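# Remove three sand cores from mould onto plywood

## Task

Lift out three sand cores from the mould: the long core with the rounded nose, plus the two upright bladed cores in the mould half on the robot's right side. Set all three down on the plywood boards next to the mould and release them. The remaining two cores must stay upright in the mould.

## Robot and tools

Robot: two arms, left_arm and right_arm, each with six joints and a parallel gripper. Joint order everywhere (rows, result lists): waist, shoulder, elbow, wrist pitch, wrist yaw, wrist roll. Stated ranges in rad: waist -2.618 to 3.054, shoulder 0.000 to 3.142, elbow 0.000 to 3.142, wrist pitch -1.571 to 1.571, wrist yaw -1.571 to 1.571, wrist roll -2.094 to 2.094. True ends may differ by up to 0.059 rad either way.

Frames: the scene frame has its origin at table-top height midway between the nominal arm bases, +z up, +x out over the table, +y toward left_arm (image left/right is unrelated). Calibrated bases: left_arm at (+0.031, +0.345, 0) m, quat_wxyz (+1.000, 0, 0, +0.008); right_arm at (+0.030, -0.335, 0) m, quat_wxyz (+1.000, 0, 0, -0.014). Each arm's hand pose, velocities, targets and wrist-camera pose are reported in that arm's own base frame; the table is in the scene frame. Printed hand poses may be off by a few cm, more at long reach. The gripper's fingers point along its +z; they open and close along its y. end_effector_position is the point between the pads, about 1 cm short of the fingertips.

The row (used by execute_actions and move): 14 numbers, each in [-1, 1], one list covering both arms: left_arm's six joint values then its opening, then right_arm's six joint values then its opening. Joint values are offsets, not poses: they are added to the Joint targets as they stood when the action (or move) began, not to the previous row. Scale: 1.0 equals 2.224 rad for waist, shoulder, elbow and 8.485 rad for the three wrist joints. Openings are absolute: +1 fully open, -1 closed. To leave an arm alone send 0 offsets and repeat its current opening command (0 is a real half-open command).

execute_actions(actions, cameras): actions is a list of actions; each action is a list of up to 15 rows, one per 1/30 s step; a short table repeats its last row to fill 15 steps. Repeating the same offset in a later action moves the joint further. An action that would push any joint more than 0.059 rad beyond its range is rejected for both arms; a malformed action, or a first action failing this check, rejects the whole call. Images appear only with an empty actions list or when cameras names them ("all", names, or []).

move(target, speed, blend, opening_speed, grip_force, blocking, cameras): target is one row or a list of up to 15 rows; every row's offsets count from the same starting Joint targets. Joints of both arms move together along paths, so grippers trace curves; no collision avoidance. speed: rad/s of the joint with farthest to go, 0.01 to 12.57, default 0.5, one value or one per target. blend: rad, rounds corners between listed targets (0 means stop at each). opening_speed: gripper command change per second on the -1..+1 scale, at least 0.2; use it to close gently. grip_force: newtons per finger pad, 10 to 50 (full), one value or one per arm; persists; lower values close slowly. blocking=false returns after about 0.5 s while the move continues. The whole list must fit in 10 s. Result adds a move: line: done, off_target (resting more than 0.035 rad from target), moving, held (a check withheld steps or clearance stopped it) or fault; limits=held if steps were withheld. Done does not prove contact or its absence.

wait(seconds 0 to 10): let the scene run, holding commands. stop(): brake a running move. zoom_image(camera: cam_left_wrist or cam_right_wrist, region [x0, y0, x1, y1] pixels from top-left, at most 504 by 504) enlarges part of that camera's latest image. finished_scene(scene: this scene's integer number) ends the scene irreversibly; the goal must hold with the robot hands-off.

Cameras: cam_left_wrist and cam_right_wrist, 896x504, intrinsics given with the task.

Results: Joint positions (rad; last entry per arm is pad gap in m, 0.094 fully open), Joint velocities ("within noise" if negligible), Joint targets (the base for your next offsets), Tool commands, grip_measured (opening on the command scale; may read a few mm off), grip_effort_nm (gripper motor effort, negative closing; not a pad force), joint torques (include arm weight, noisy, first three wrap at ±28 N m). "joint sent to its limit" means a joint reached its end; "joint command not followed" means a safety check altered targets. Targets are kept within a lead of measured angles and within 200 mm of the hand, so large jumps take several actions.

Gripping: the commanded opening below first touch sets squeeze (about 1 N per 0.001), jumping to the force limit near 20 N. Close slowly on sand cores, which can crumble. To release, command well above grip_measured.

Avoid: dropping cores or releasing them while moving, fast collisions, hard pushes on fixtures or the table, arms touching or one gripper closing on the other's fingers, anything leaving the table, strain on wrist-camera cables (cable contact counts as touch). Long stretched holds or pushing at unreachable poses heat motors: MOTOR HOT, then a fault that folds the arm. If an arm is stopped against something, command targets back past its measured positions. Loose objects may occasionally be nudged.

Each tool is called after "Emit:" as name([rows], argument=value, ...), one row to a line, values as JSON.

## Session

Emit:
execute_actions(actions=[])

Scene clock: 0.00 s.
left_arm: end_effector_position=(+0.3628, -0.0246, +0.2019) grip_measured=+1.000 grip_effort_nm=n/a end_effector_quat_wxyz=(+0.567, -0.059, +0.819, -0.064) | right_arm: end_effector_position=(+0.3464, +0.0128, +0.2780) grip_measured=+1.000 grip_effort_nm=n/a end_effector_quat_wxyz=(+0.512, -0.227, +0.829, +0.002)
Joint positions: left_arm=[-0.096 1.023 0.565 0.102 -0.051 -0.204 0.094] | right_arm=[-0.157 1.051 1.019 -0.506 -0.374 -0.477 0.094]
Joint velocities: within noise
Joint torques (N m): no reading
Heat: left arm: 34 °C; right arm: 36 °C.
Joint targets: left_arm=[-0.096 1.015 0.574 0.108 -0.052 -0.203] | right_arm=[-0.157 1.043 1.031 -0.504 -0.378 -0.476]
Tool commands: left_gripper/opening=+1.0 right_gripper/opening=+1.0

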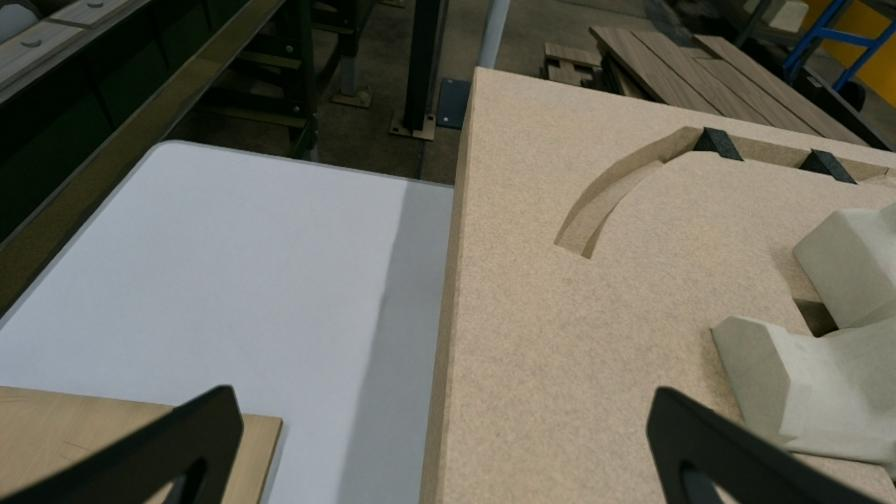

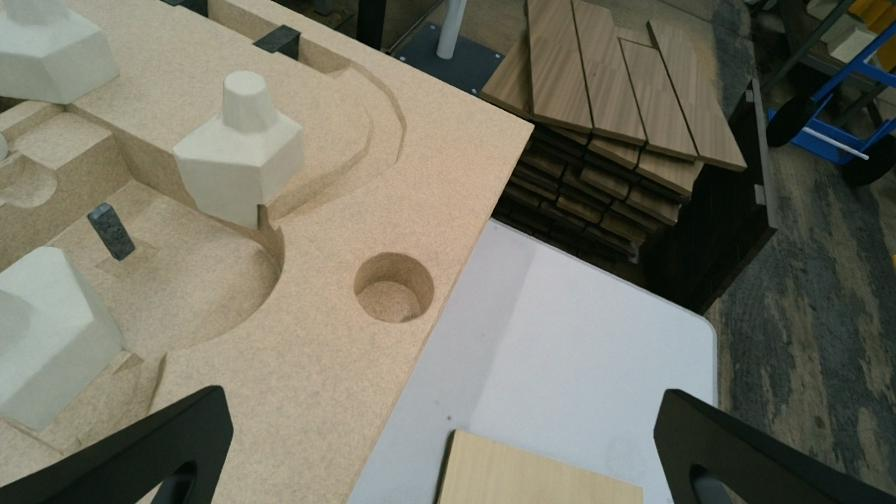

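Emit:
move(target=[-0.0468,0.2630,0.5962,-0.1895,0.0061,0.0239,1,0.0706,0.2504,0.3907,-0.1174,0.04455,0.0561,1], speed=0.6, cameras=["all"])

Scene clock: 24.83 s.
left_arm: end_effector_position=(+0.3263, -0.0609, +0.2763) grip_measured=+1.000 grip_effort_nm=0.03 end_effector_quat_wxyz=(+0.183, +0.090, +0.979, -0.014) | right_arm: end_effector_position=(+0.3337, +0.0000, +0.2740) grip_measured=+1.000 grip_effort_nm=0.03 end_effector_quat_wxyz=(+0.182, -0.001, +0.983, +0.002)
Joint positions: left_arm=[-0.192 1.587 1.877 -1.492 -0.008 -0.006 0.094] | right_arm=[-0.006 1.591 1.872 -1.486 -0.006 -0.008 0.094]
Joint torques (N m): left_arm=[-0.59 -4.4 6.37 1.07 0.12 0] | right_arm=[0.51 -4.66 7.2 0.58 0.05 0.06]
Heat: left arm: 36 °C; right arm: 38 °C.
Joint targets: left_arm=[-0.200 1.600 1.900 -1.500 0.000 0.000] | right_arm=[0.000 1.600 1.900 -1.501 0.000 0.000]
move: done

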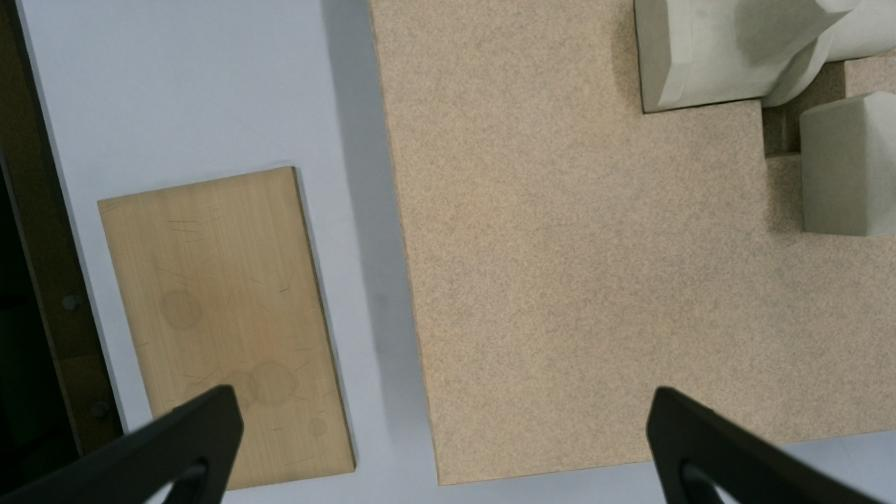

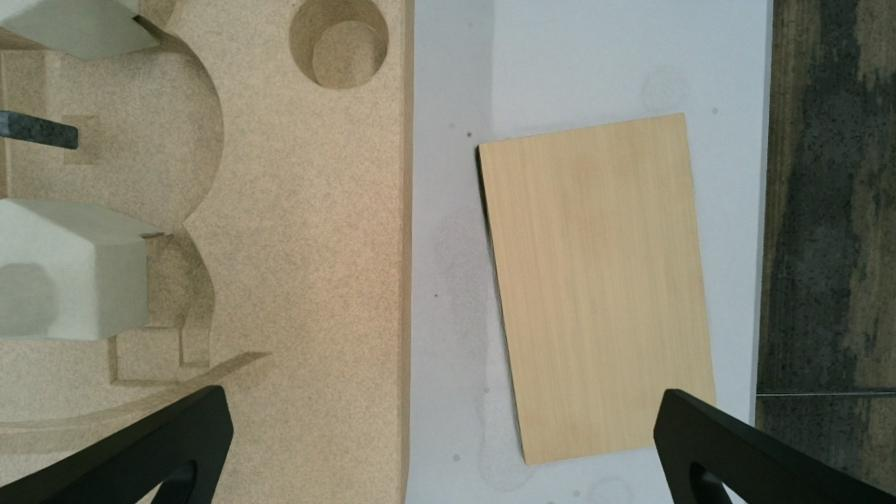

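Emit:
move(target=[-0.1349,-0.045,0,0.02357,0,0,1,0.2248,-0.045,0,0.02357,0,0,1], speed=0.6, cameras=["all"])

Scene clock: 36.33 s.
left_arm: end_effector_position=(+0.3177, -0.1701, +0.3174) grip_measured=+1.000 grip_effort_nm=0.03 end_effector_quat_wxyz=(+0.291, +0.231, +0.926, -0.073) | right_arm: end_effector_position=(+0.3143, +0.1724, +0.3154) grip_measured=+1.000 grip_effort_nm=0.03 end_effector_quat_wxyz=(+0.286, -0.239, +0.925, +0.073)
Joint positions: left_arm=[-0.496 1.525 1.877 -1.314 -0.003 -0.005 0.094] | right_arm=[0.498 1.523 1.872 -1.32 -0.002 -0.007 0.094]
Joint torques (N m): left_arm=[-0.28 -6.82 6.57 1.72 0.06 -0.01] | right_arm=[0.18 -6.83 7.3 1.18 0.01 0.04]
Heat: left arm: 36 °C; right arm: 37 °C.
Joint targets: left_arm=[-0.500 1.500 1.900 -1.300 0.000 0.000] | right_arm=[0.500 1.500 1.900 -1.301 0.000 0.000]
move: done

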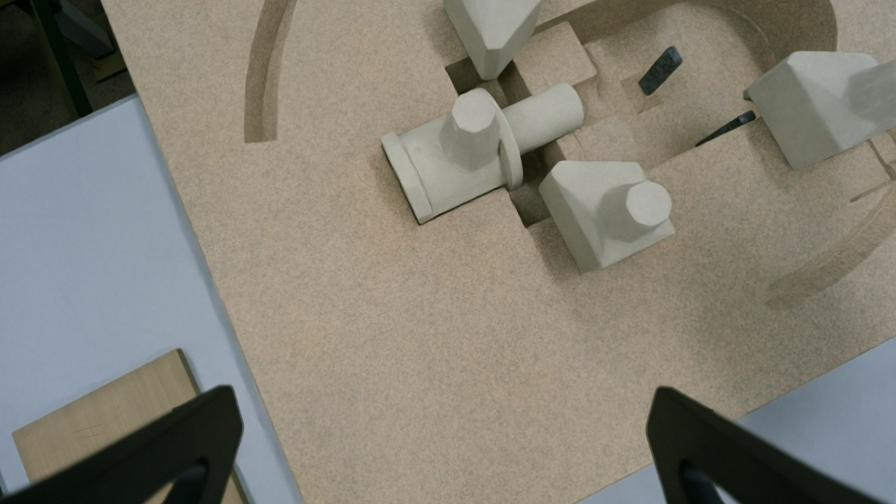

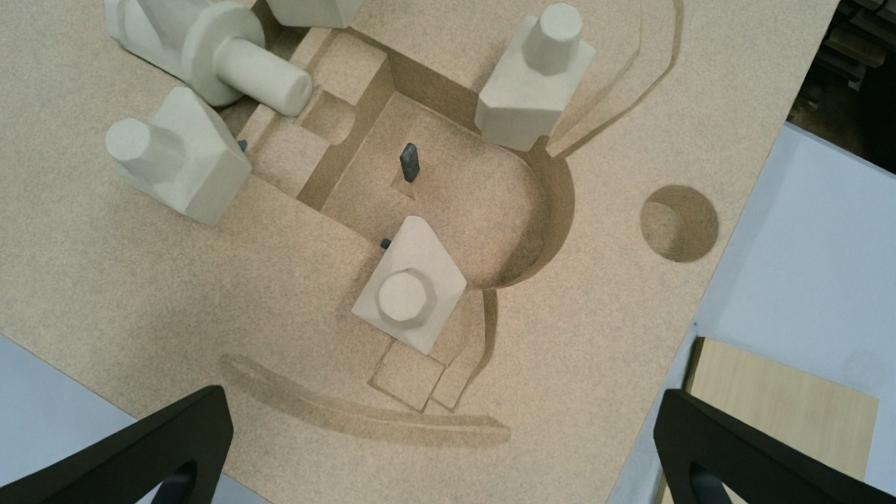

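Emit:
zoom_image(camera="cam_right_wrist", region=[200, 150, 600, 450])

Emit:
zoom_image(camera="cam_right_wrist", region=[370, 0, 730, 200])

Emit:
zoom_image(camera="cam_left_wrist", region=[360, 0, 760, 300])

Emit:
zoom_image(camera="cam_left_wrist", region=[620, 0, 896, 250])

Emit:
zoom_image(camera="cam_right_wrist", region=[80, 0, 400, 250])

Scaled by 1.260.

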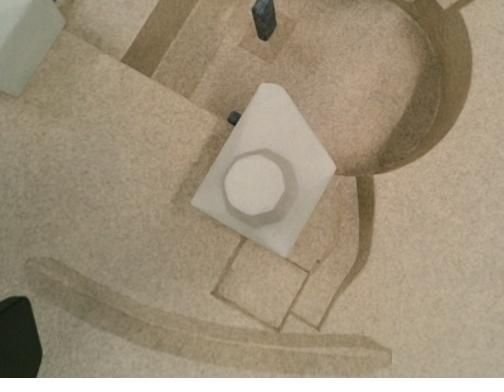

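Scaled by 1.400.

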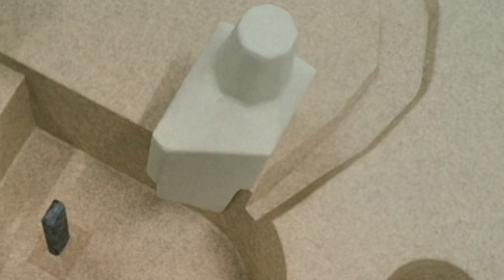

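Scaled by 1.260.

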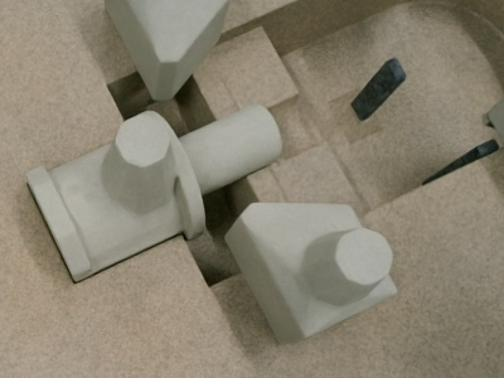

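Scaled by 1.826.

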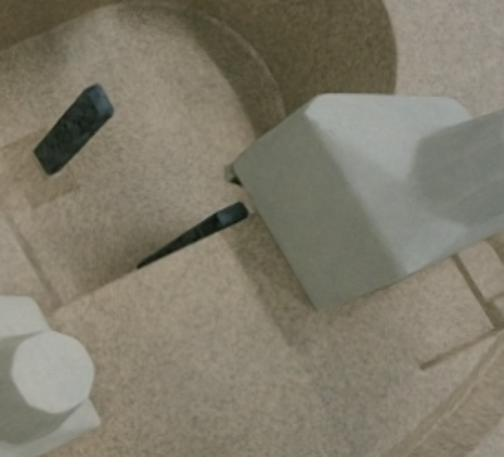

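Scaled by 1.575.

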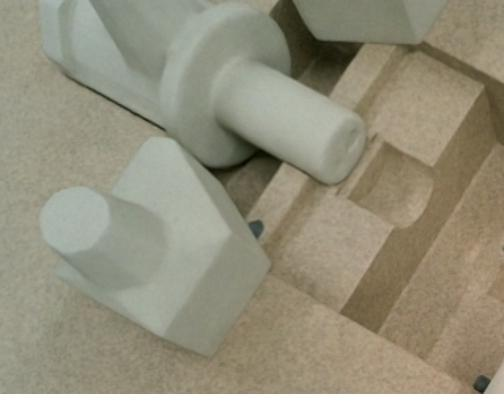

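Emit:
move(target=[0,0,0,0,0,0,1,0.0252,0.045,-0.031,0.0029,0,0,1], speed=0.4, cameras=["all"])

Scene clock: 94.73 s.
left_arm: end_effector_position=(+0.3178, -0.1702, +0.3175) grip_measured=+1.000 grip_effort_nm=0.03 end_effector_quat_wxyz=(+0.291, +0.231, +0.926, -0.073) | right_arm: end_effector_position=(+0.3184, +0.1974, +0.2776) grip_measured=+1.000 grip_effort_nm=0.03 end_effector_quat_wxyz=(+0.241, -0.267, +0.931, +0.068)
Joint positions: left_arm=[-0.496 1.525 1.877 -1.313 -0.003 -0.005 0.094] | right_arm=[0.551 1.603 1.833 -1.295 -0.002 -0.007 0.094]
Joint torques (N m): left_arm=[-0.27 -6.76 6.46 1.71 0.09 0.02] | right_arm=[0.38 -6.05 5.05 1.06 0.01 0.04]
Heat: left arm: 38 °C; right arm: 37 °C.
Joint targets: left_arm=[-0.500 1.500 1.900 -1.300 0.000 0.000] | right_arm=[0.556 1.600 1.831 -1.276 0.000 0.000]
move: done

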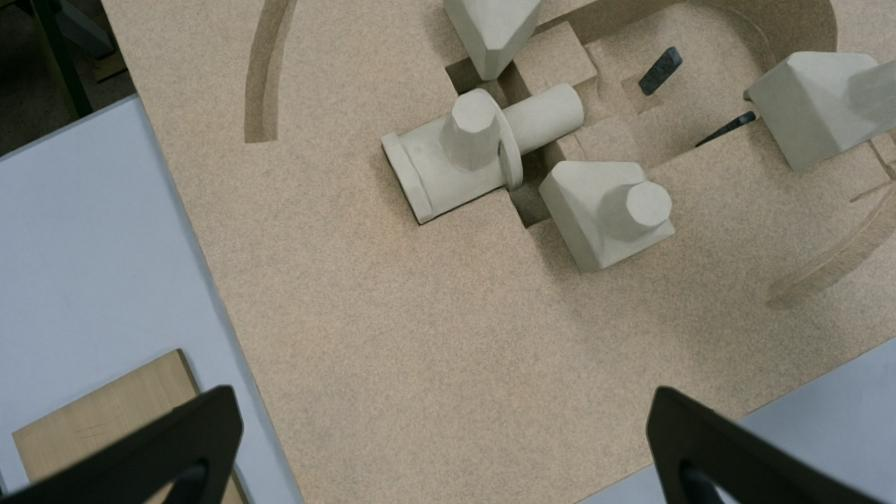

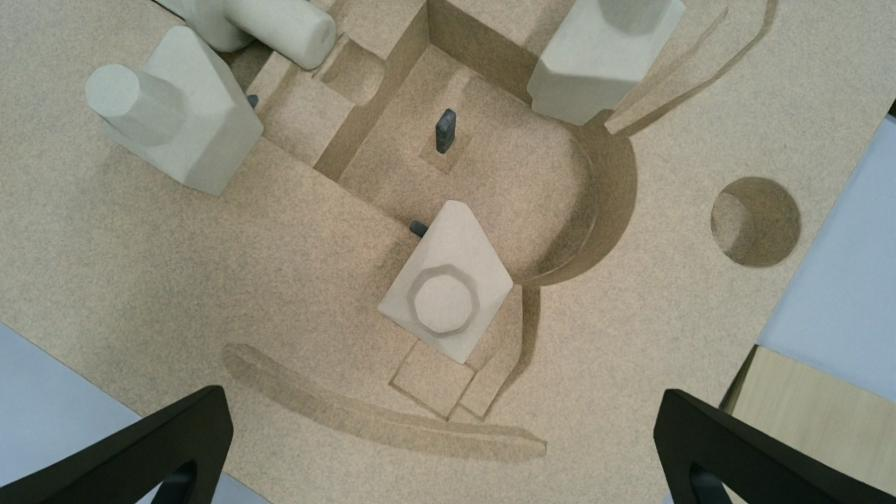

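Emit:
move(target=[0,0,0,0,0,0,1,0,-0.0306,-0.1674,0.0337,0,0,1], speed=0.3, cameras=["all"])

Scene clock: 102.50 s.
left_arm: end_effector_position=(+0.3178, -0.1702, +0.3175) grip_measured=+1.000 grip_effort_nm=0.03 end_effector_quat_wxyz=(+0.291, +0.231, +0.926, -0.073) | right_arm: end_effector_position=(+0.3224, +0.1999, +0.1941) grip_measured=+1.000 grip_effort_nm=0.03 end_effector_quat_wxyz=(+0.220, -0.268, +0.936, +0.062)
Joint positions: left_arm=[-0.496 1.525 1.877 -1.313 -0.003 -0.005 0.094] | right_arm=[0.551 1.563 1.466 -1.011 -0.002 -0.007 0.094]
Joint torques (N m): left_arm=[-0.31 -6.78 6.42 1.7 0.08 0.01] | right_arm=[0.39 -8.47 5.24 1 0 0.04]
Heat: left arm: 38 °C; right arm: 37 °C.
Joint targets: left_arm=[-0.500 1.500 1.900 -1.300 0.000 0.000] | right_arm=[0.556 1.532 1.459 -0.990 0.000 0.000]
move: done

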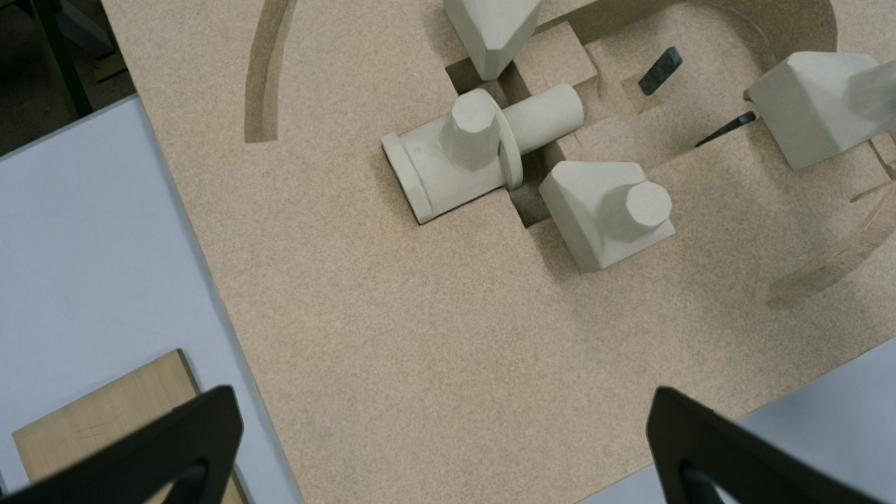

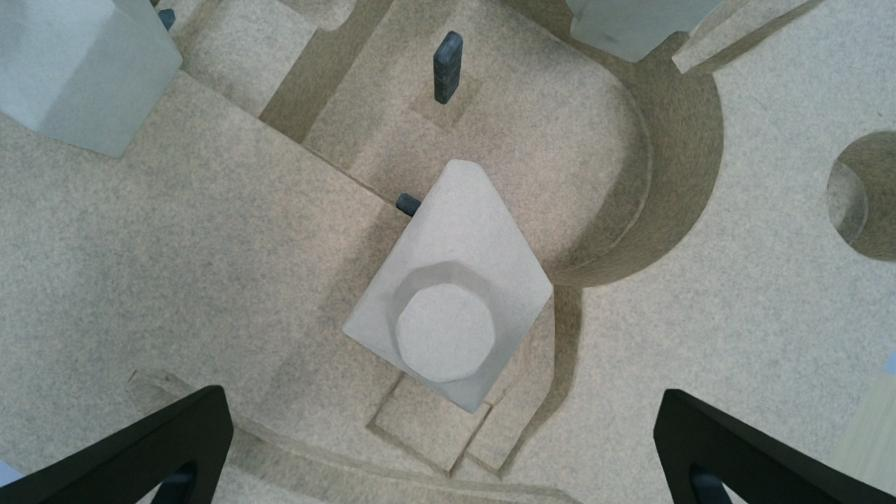

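Emit:
zoom_image(camera="cam_right_wrist", region=[340, 250, 560, 420])

Emit:
zoom_image(camera="cam_right_wrist", region=[0, 360, 300, 504])

Scaled by 2.291.

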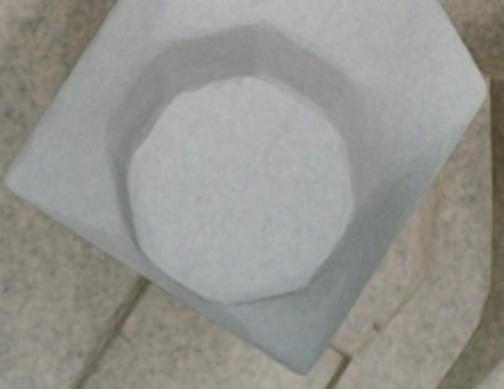

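Scaled by 1.680.

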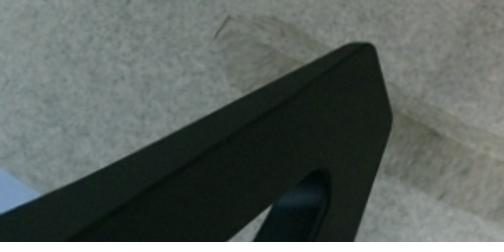

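Emit:
move(target=[0,0,0,0,0,0,1,0,0.0508,0.0522,0.0006,0,0,1], speed=0.3, cameras=["cam_right_wrist"])

Scene clock: 127.67 s.
left_arm: end_effector_position=(+0.3178, -0.1702, +0.3175) grip_measured=+1.000 grip_effort_nm=0.03 end_effector_quat_wxyz=(+0.291, +0.231, +0.926, -0.073) | right_arm: end_effector_position=(+0.3413, +0.2115, +0.1957) grip_measured=+1.000 grip_effort_nm=0.03 end_effector_quat_wxyz=(+0.226, -0.268, +0.934, +0.064)
Joint positions: left_arm=[-0.496 1.525 1.877 -1.313 -0.003 -0.005 0.094] | right_arm=[0.551 1.637 1.542 -1.001 -0.002 -0.007 0.094]
Joint torques (N m): left_arm=[-0.38 -6.74 6.52 1.7 0.06 -0.01] | right_arm=[0.38 -5.94 8.42 0.98 0.01 0.03]
Heat: left arm: 38 °C; right arm: 37 °C.
Joint targets: left_arm=[-0.500 1.500 1.900 -1.300 0.000 0.000] | right_arm=[0.556 1.645 1.575 -0.985 0.000 0.000]
move: done
Images, in order (width x height): cam_right_wrist 896x504.

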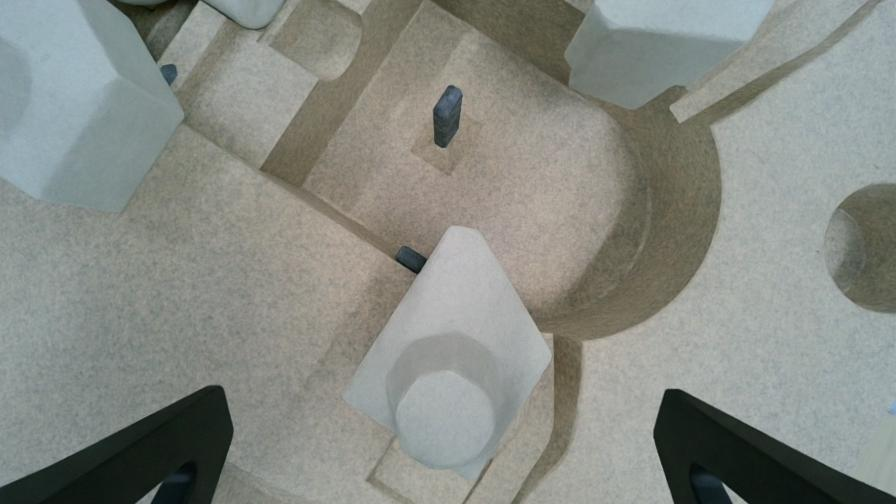

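Emit:
move(target=[0,0,0,0,0,0,1,0,-0.0157,-0.0751,0.0136,0,0,1], speed=0.2, cameras=["all"])

Scene clock: 140.03 s.
left_arm: end_effector_position=(+0.3178, -0.1702, +0.3175) grip_measured=+1.000 grip_effort_nm=0.03 end_effector_quat_wxyz=(+0.291, +0.231, +0.926, -0.073) | right_arm: end_effector_position=(+0.3402, +0.2108, +0.1618) grip_measured=+1.000 grip_effort_nm=0.03 end_effector_quat_wxyz=(+0.218, -0.269, +0.936, +0.062)
Joint positions: left_arm=[-0.496 1.525 1.877 -1.313 -0.003 -0.005 0.094] | right_arm=[0.551 1.637 1.415 -0.891 -0.002 -0.007 0.094]
Joint torques (N m): left_arm=[-0.28 -6.78 6.54 1.68 0.04 0.03] | right_arm=[0.38 -8.79 5.31 0.97 0.01 0.04]
Heat: left arm: 38 °C; right arm: 37 °C.
Joint targets: left_arm=[-0.500 1.500 1.900 -1.300 0.000 0.000] | right_arm=[0.556 1.610 1.408 -0.869 0.000 0.000]
move: done

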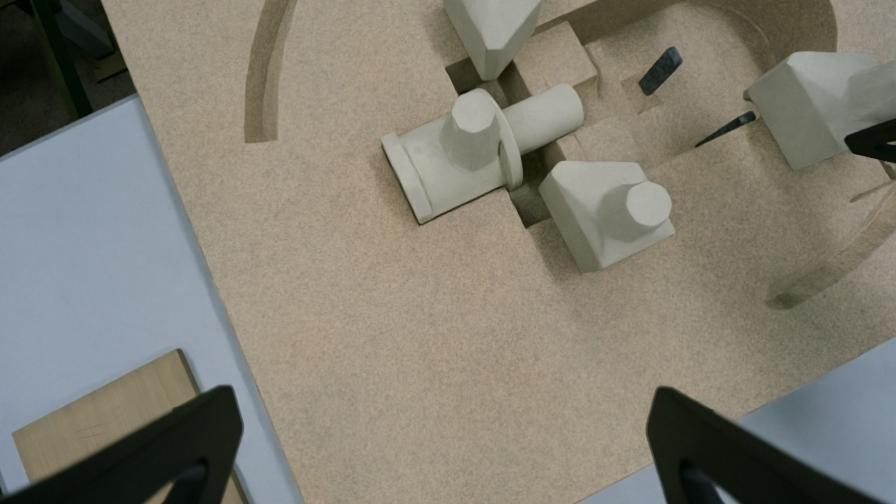

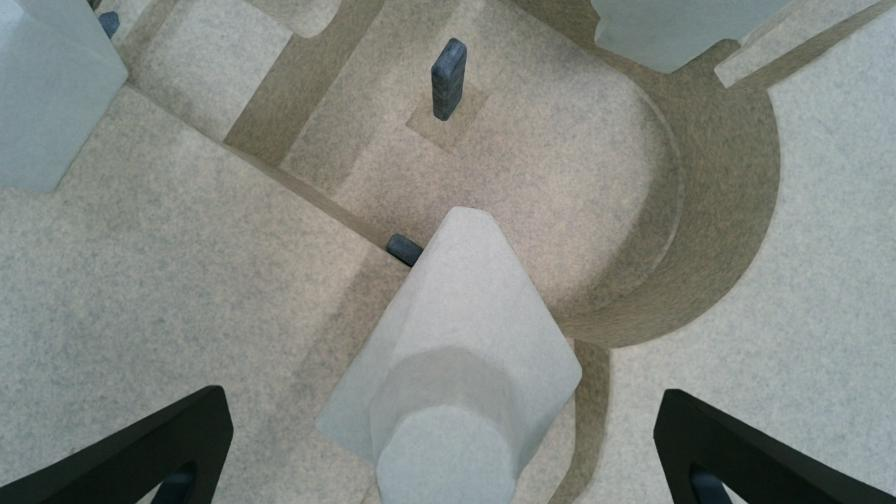

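Emit:
move(target=[0,0,0,0,0,0,1,0,0.0306,0.0335,0,0,0,1], speed=0.2, cameras=["all"])

Emit:
zoom_image(camera="cam_left_wrist", region=[620, 0, 896, 250])

Scene clock: 147.17 s.
left_arm: end_effector_position=(+0.3178, -0.1702, +0.3175) grip_measured=+1.000 grip_effort_nm=0.03 end_effector_quat_wxyz=(+0.291, +0.231, +0.926, -0.073) | right_arm: end_effector_position=(+0.3488, +0.2161, +0.1634) grip_measured=+1.000 grip_effort_nm=0.03 end_effector_quat_wxyz=(+0.223, -0.268, +0.935, +0.063)
Joint positions: left_arm=[-0.496 1.525 1.877 -1.313 -0.003 -0.005 0.094] | right_arm=[0.551 1.667 1.451 -0.887 -0.002 -0.007 0.094]
Joint torques (N m): left_arm=[-0.24 -6.86 6.53 1.68 0.06 0.01] | right_arm=[0.39 -6.04 8.36 0.99 0 0.04]
Heat: left arm: 38 °C; right arm: 37 °C.
Joint targets: left_arm=[-0.500 1.500 1.900 -1.300 0.000 0.000] | right_arm=[0.556 1.678 1.482 -0.870 0.000 0.000]
move: done

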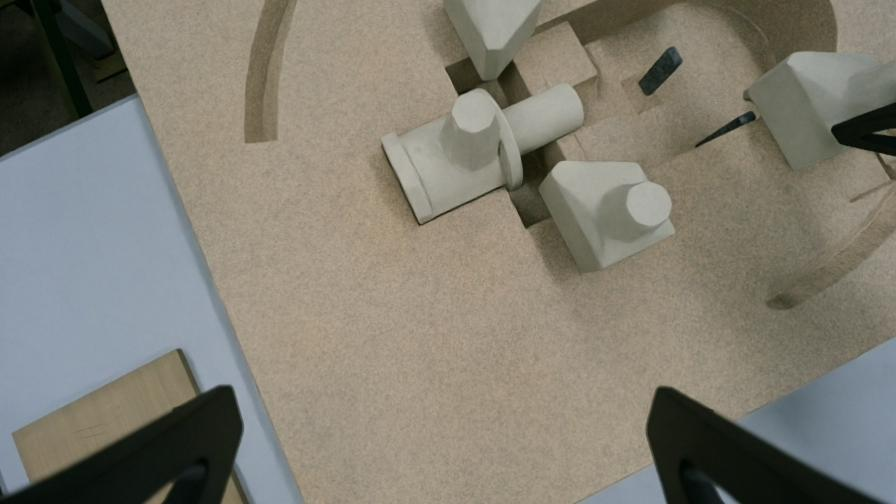

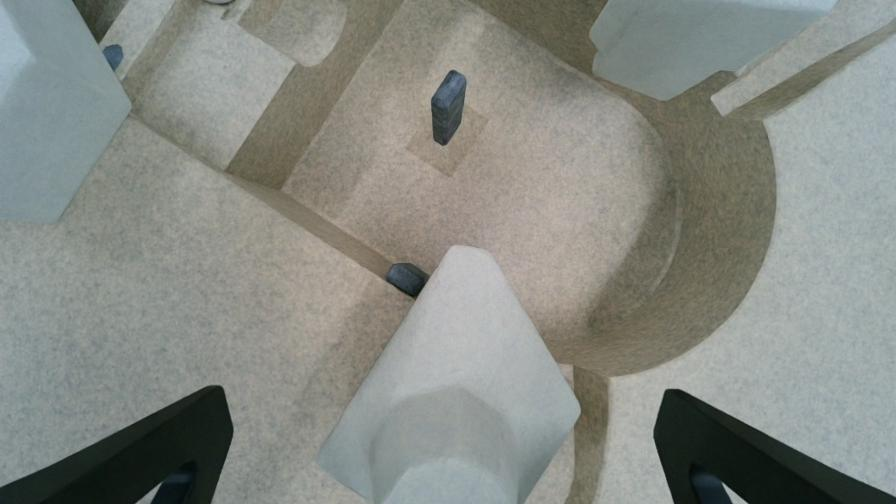

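Scaled by 1.826.

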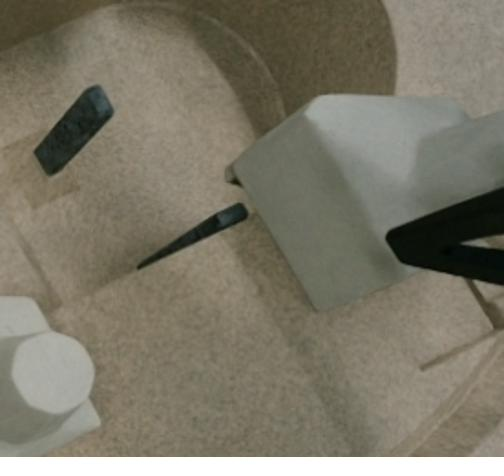

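Emit:
move(target=[0,0,0,0,0,0,1,0,0,0,0,0,0,-0.45], opening_speed=0.4, grip_force=[50,30], cameras=["all"])

Scene clock: 153.93 s.
left_arm: end_effector_position=(+0.3178, -0.1702, +0.3175) grip_measured=+1.000 grip_effort_nm=0.03 end_effector_quat_wxyz=(+0.291, +0.231, +0.926, -0.073) | right_arm: end_effector_position=(+0.3488, +0.2161, +0.1634) grip_measured=-0.411 grip_effort_nm=-0.59 end_effector_quat_wxyz=(+0.223, -0.268, +0.935, +0.063)
Joint positions: left_arm=[-0.496 1.525 1.877 -1.313 -0.003 -0.005 0.094] | right_arm=[0.551 1.667 1.451 -0.887 -0.002 -0.007 0.028]
Joint torques (N m): left_arm=[-0.2 -6.71 6.43 1.68 0.06 0.01] | right_arm=[0.39 -6.06 8.38 0.98 0.01 0.03]
Heat: left arm: 38 °C; right arm: 37 °C.
Joint targets: left_arm=[-0.500 1.500 1.900 -1.300 0.000 0.000] | right_arm=[0.556 1.678 1.482 -0.870 0.000 0.000]
grip_force (N): 50, 30
move: done

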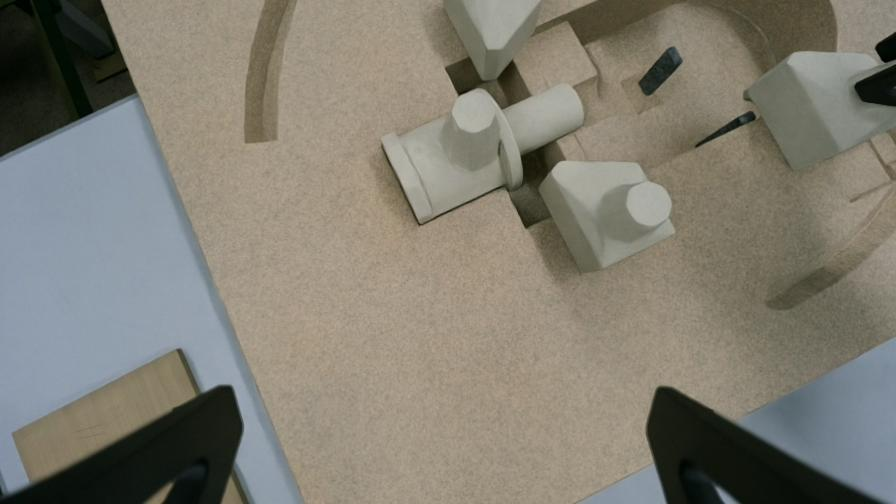

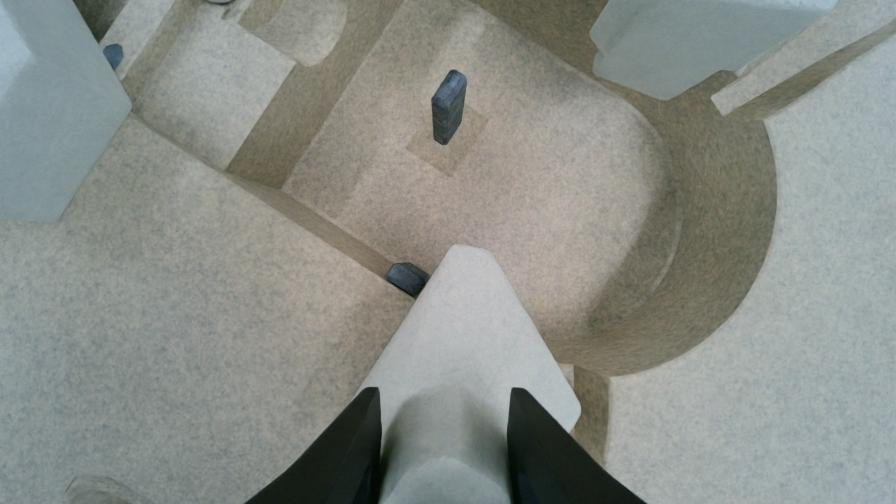

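Emit:
move(target=[0,0,0,0,0,0,1,0,0.0045,0.0585,-0.0179,0,0,-0.5], speed=0.15, cameras=["all"])

Scene clock: 165.27 s.
left_arm: end_effector_position=(+0.3178, -0.1702, +0.3175) grip_measured=+1.000 grip_effort_nm=0.03 end_effector_quat_wxyz=(+0.291, +0.231, +0.926, -0.073) | right_arm: end_effector_position=(+0.3457, +0.2142, +0.1839) grip_measured=-0.412 grip_effort_nm=-0.63 end_effector_quat_wxyz=(+0.208, -0.269, +0.938, +0.059)
Joint positions: left_arm=[-0.496 1.525 1.877 -1.313 -0.003 -0.005 0.094] | right_arm=[0.551 1.687 1.566 -1.014 -0.002 -0.007 0.028]
Joint torques (N m): left_arm=[-0.28 -6.8 6.56 1.7 0.07 -0.01] | right_arm=[0.39 -6.82 9.44 0.72 0.01 0.04]
Heat: left arm: 38 °C; right arm: 38 °C.
Joint targets: left_arm=[-0.500 1.500 1.900 -1.300 0.000 0.000] | right_arm=[0.556 1.688 1.612 -1.021 0.000 0.000]
grip_force (N): 50, 30
move: off_target (right_arm); right_arm: the elbow is farthest, 0.046 rad from its target

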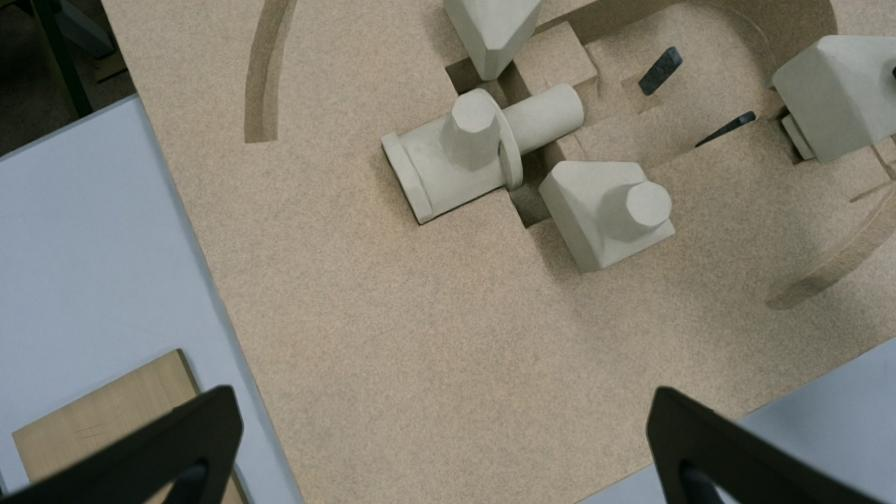

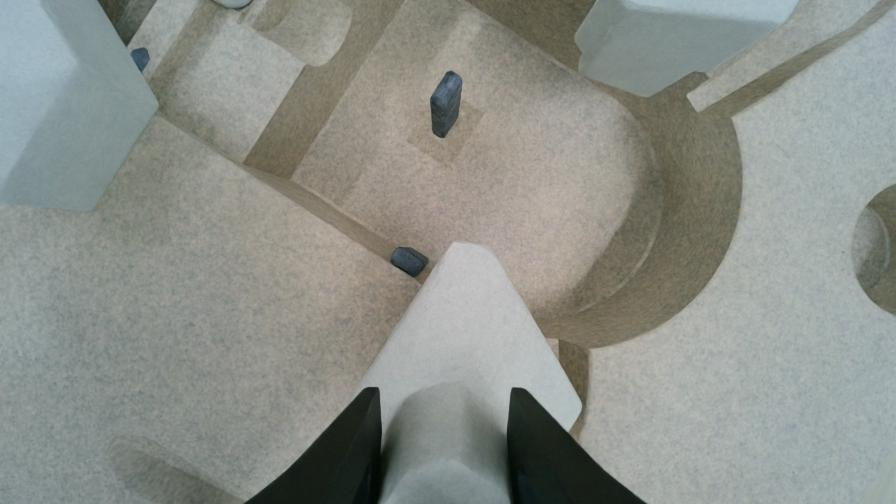

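Emit:
move(target=[0,0,0,0,0,0,1,0.019,0.101,-0.0197,0,0,-0.5], speed=0.15, cameras=["all"])


Emit:
move(target=[0,0,0,0,0,0,1,0,0.019,0.101,-0.0197,0,0,-0.5], speed=0.15, cameras=["all"])

Scene clock: 170.37 s.
left_arm: end_effector_position=(+0.3178, -0.1702, +0.3175) grip_measured=+1.000 grip_effort_nm=0.03 end_effector_quat_wxyz=(+0.291, +0.231, +0.926, -0.073) | right_arm: end_effector_position=(+0.3451, +0.2138, +0.2257) grip_measured=-0.413 grip_effort_nm=-0.63 end_effector_quat_wxyz=(+0.203, -0.270, +0.940, +0.058)
Joint positions: left_arm=[-0.496 1.525 1.877 -1.313 -0.003 -0.005 0.094] | right_arm=[0.551 1.73 1.791 -1.207 -0.002 -0.007 0.028]
Joint torques (N m): left_arm=[-0.32 -6.82 6.53 1.72 0.07 -0.01] | right_arm=[0.38 -7.02 9.21 0.91 0 0.04]
Heat: left arm: 38 °C; right arm: 38 °C.
Joint targets: left_arm=[-0.500 1.500 1.900 -1.300 0.000 0.000] | right_arm=[0.556 1.730 1.837 -1.189 0.000 0.000]
grip_force (N): 50, 30
move: off_target (right_arm); right_arm: the elbow is farthest, 0.046 rad from its target

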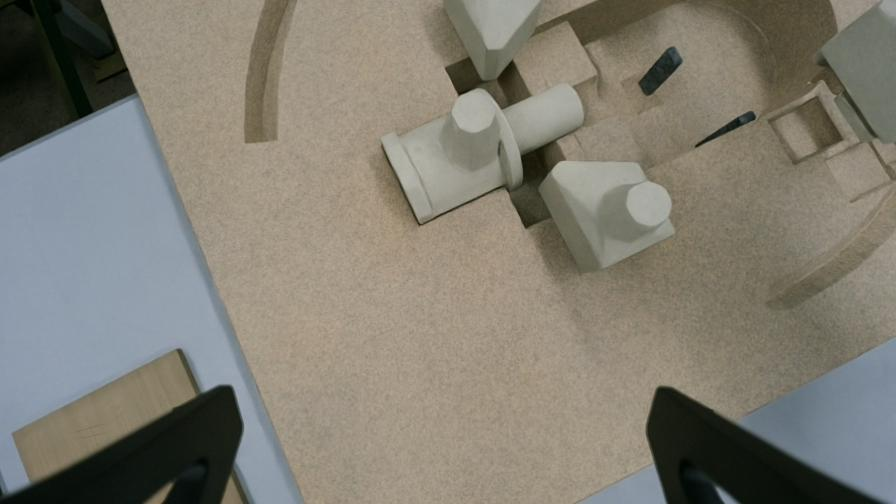

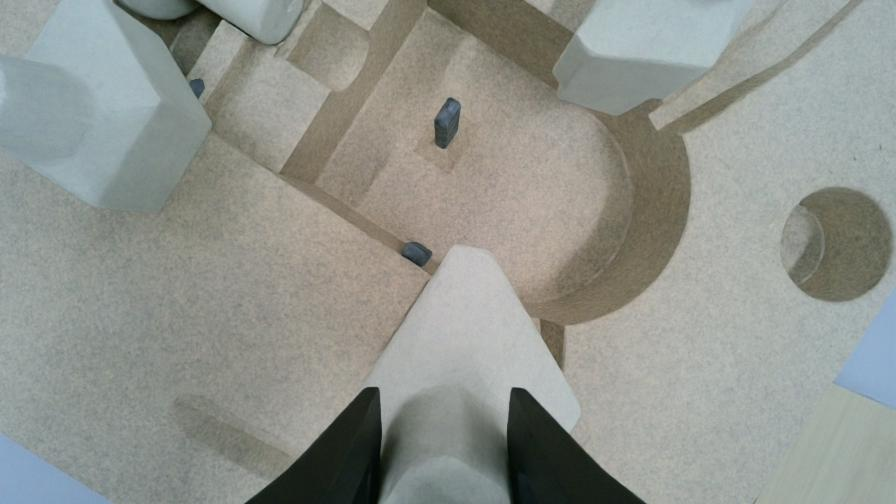

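Emit:
zoom_image(camera="cam_left_wrist", region=[680, 0, 896, 220])

Scaled by 2.291.

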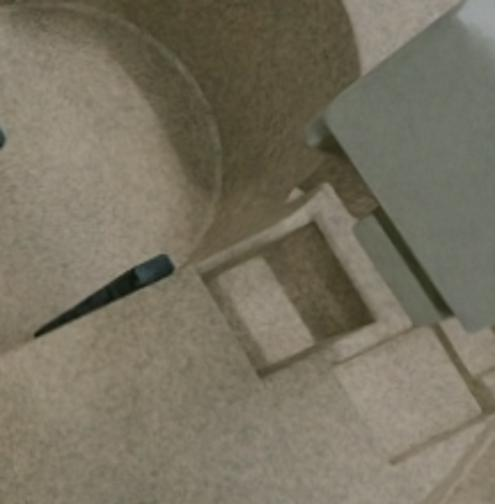

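Emit:
move(target=[0,0,0,0,0,0,1,0,0.0207,0.1023,-0.020,0,0,-0.5], speed=0.15, cameras=["all"])

Emit:
zoom_image(camera="cam_left_wrist", region=[680, 0, 896, 220])

Scene clock: 176.33 s.
left_arm: end_effector_position=(+0.3178, -0.1702, +0.3175) grip_measured=+1.000 grip_effort_nm=0.03 end_effector_quat_wxyz=(+0.291, +0.231, +0.926, -0.073) | right_arm: end_effector_position=(+0.3427, +0.2124, +0.2676) grip_measured=-0.413 grip_effort_nm=-0.63 end_effector_quat_wxyz=(+0.209, -0.269, +0.938, +0.059)
Joint positions: left_arm=[-0.496 1.525 1.877 -1.313 -0.003 -0.005 0.094] | right_arm=[0.551 1.776 2.02 -1.377 -0.002 -0.007 0.028]
Joint torques (N m): left_arm=[-0.24 -6.76 6.45 1.71 0.06 0.03] | right_arm=[0.38 -7.04 8.73 0.94 0.01 0.03]
Heat: left arm: 38 °C; right arm: 39 °C.
Joint targets: left_arm=[-0.500 1.500 1.900 -1.300 0.000 0.000] | right_arm=[0.556 1.777 2.065 -1.358 0.000 0.000]
grip_force (N): 50, 30
move: off_target (right_arm); right_arm: the elbow is farthest, 0.044 rad from its target

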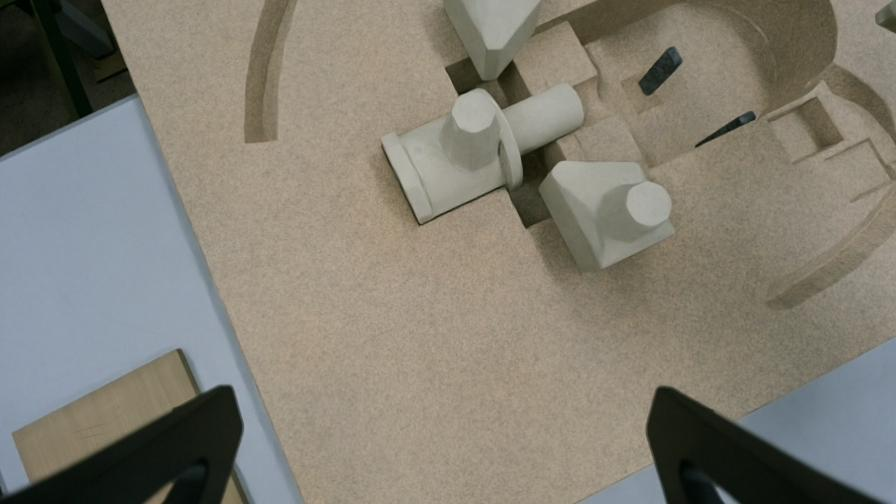

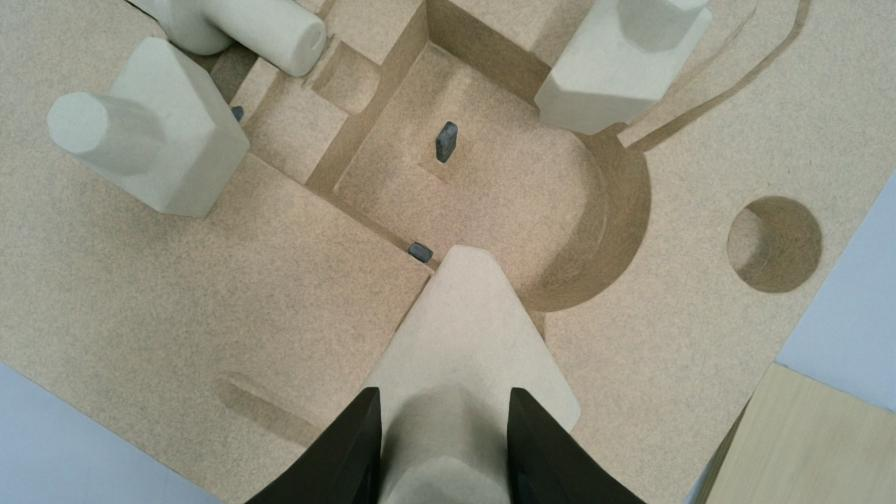

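Scaled by 2.291.

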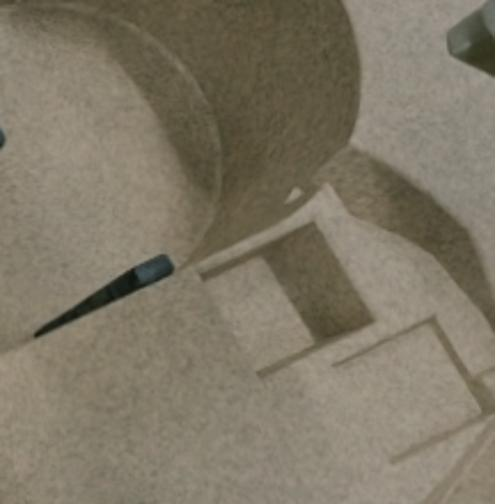

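Emit:
move(target=[-0.0674,0,0,0.0353,0,0,1,0,0,0,0,0,0,-0.5], speed=0.4, cameras=["cam_left_wrist"])

Scene clock: 181.30 s.
left_arm: end_effector_position=(+0.3322, -0.2479, +0.3685) grip_measured=+1.000 grip_effort_nm=0.04 end_effector_quat_wxyz=(+0.415, +0.282, +0.854, -0.139) | right_arm: end_effector_position=(+0.3427, +0.2124, +0.2676) grip_measured=-0.413 grip_effort_nm=-0.63 end_effector_quat_wxyz=(+0.209, -0.269, +0.938, +0.059)
Joint positions: left_arm=[-0.645 1.525 1.877 -1.016 -0.003 -0.005 0.094] | right_arm=[0.551 1.776 2.02 -1.377 -0.002 -0.007 0.028]
Joint torques (N m): left_arm=[-0.35 -7.04 6.82 2.1 0.05 -0.01] | right_arm=[0.39 -7.04 8.72 0.95 0.02 0.03]
Heat: left arm: 38 °C; right arm: 39 °C.
Joint targets: left_arm=[-0.650 1.500 1.900 -1.000 0.000 0.000] | right_arm=[0.556 1.777 2.065 -1.358 0.000 0.000]
grip_force (N): 50, 30
move: off_target (right_arm); right_arm: the elbow is farthest, 0.045 rad from its target
Images, in order (width x height): cam_left_wrist 896x504.

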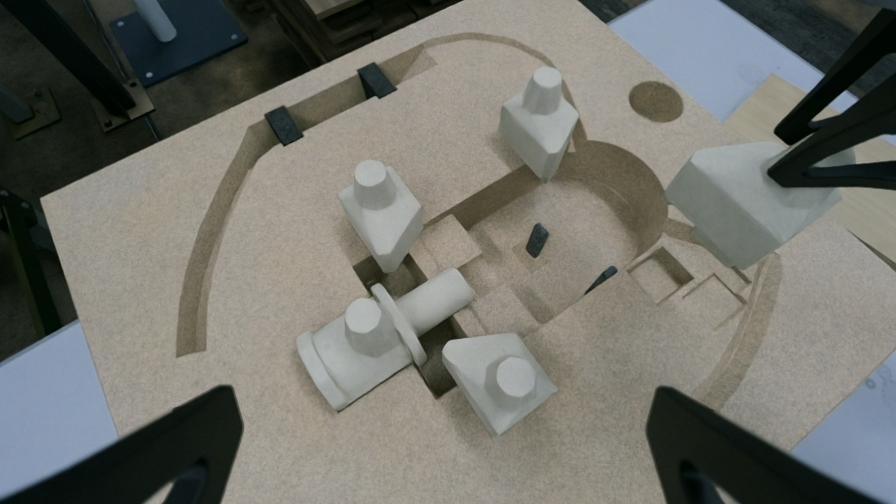

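Emit:
zoom_image(camera="cam_left_wrist", region=[600, 80, 896, 300])

Emit:
zoom_image(camera="cam_left_wrist", region=[280, 40, 620, 460])

Scaled by 1.703.

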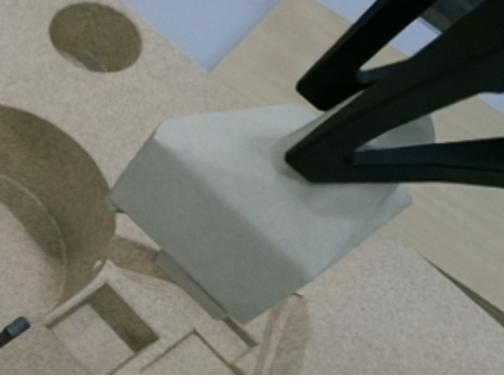

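Scaled by 1.200.

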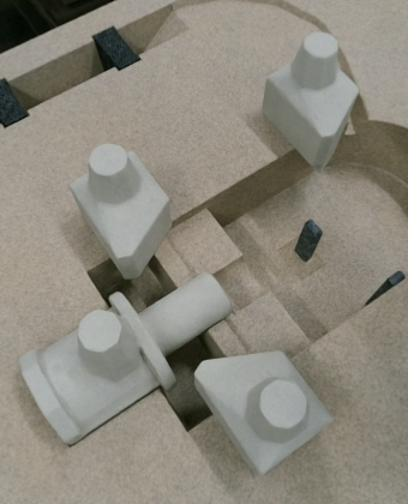

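Emit:
move(target=[-0.1574,-0.3147,-0.5845,0.1296,0,0,1,0,0,0,0,0,0,-0.5], speed=0.5, cameras=["cam_left_wrist"])

Scene clock: 198.43 s.
left_arm: end_effector_position=(+0.1871, -0.2839, +0.2838) grip_measured=+1.000 grip_effort_nm=0.03 end_effector_quat_wxyz=(+0.577, +0.357, +0.665, -0.313) | right_arm: end_effector_position=(+0.3427, +0.2124, +0.2676) grip_measured=-0.413 grip_effort_nm=-0.63 end_effector_quat_wxyz=(+0.209, -0.269, +0.938, +0.059)
Joint positions: left_arm=[-0.992 0.818 0.607 0.072 -0.003 -0.005 0.094] | right_arm=[0.551 1.776 2.02 -1.377 -0.002 -0.007 0.028]
Joint torques (N m): left_arm=[-0.5 -2.37 5.31 2.54 0.04 0] | right_arm=[0.38 -7.04 8.73 0.95 0.01 0.04]
Heat: left arm: 38 °C; right arm: 39 °C.
Joint targets: left_arm=[-1.000 0.800 0.600 0.099 0.000 0.000] | right_arm=[0.556 1.777 2.065 -1.358 0.000 0.000]
grip_force (N): 50, 30
move: off_target (right_arm); right_arm: the elbow is farthest, 0.045 rad from its target
Images, in order (width x height): cam_left_wrist 896x504.

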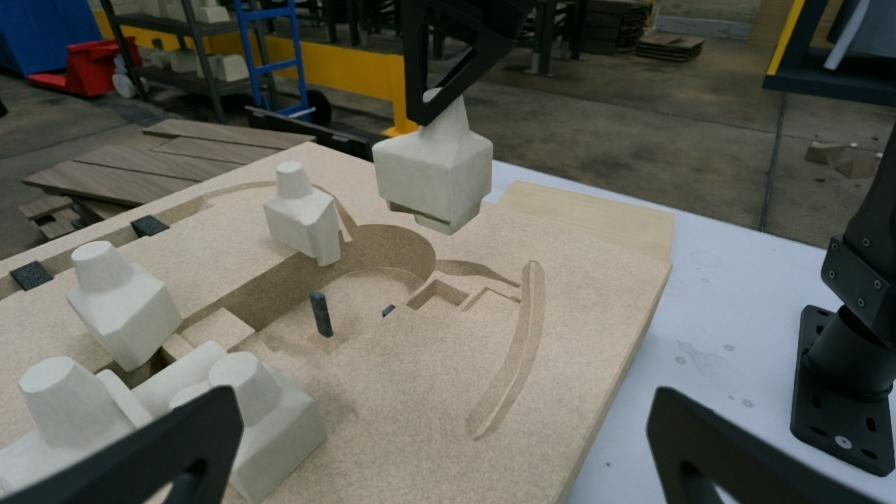

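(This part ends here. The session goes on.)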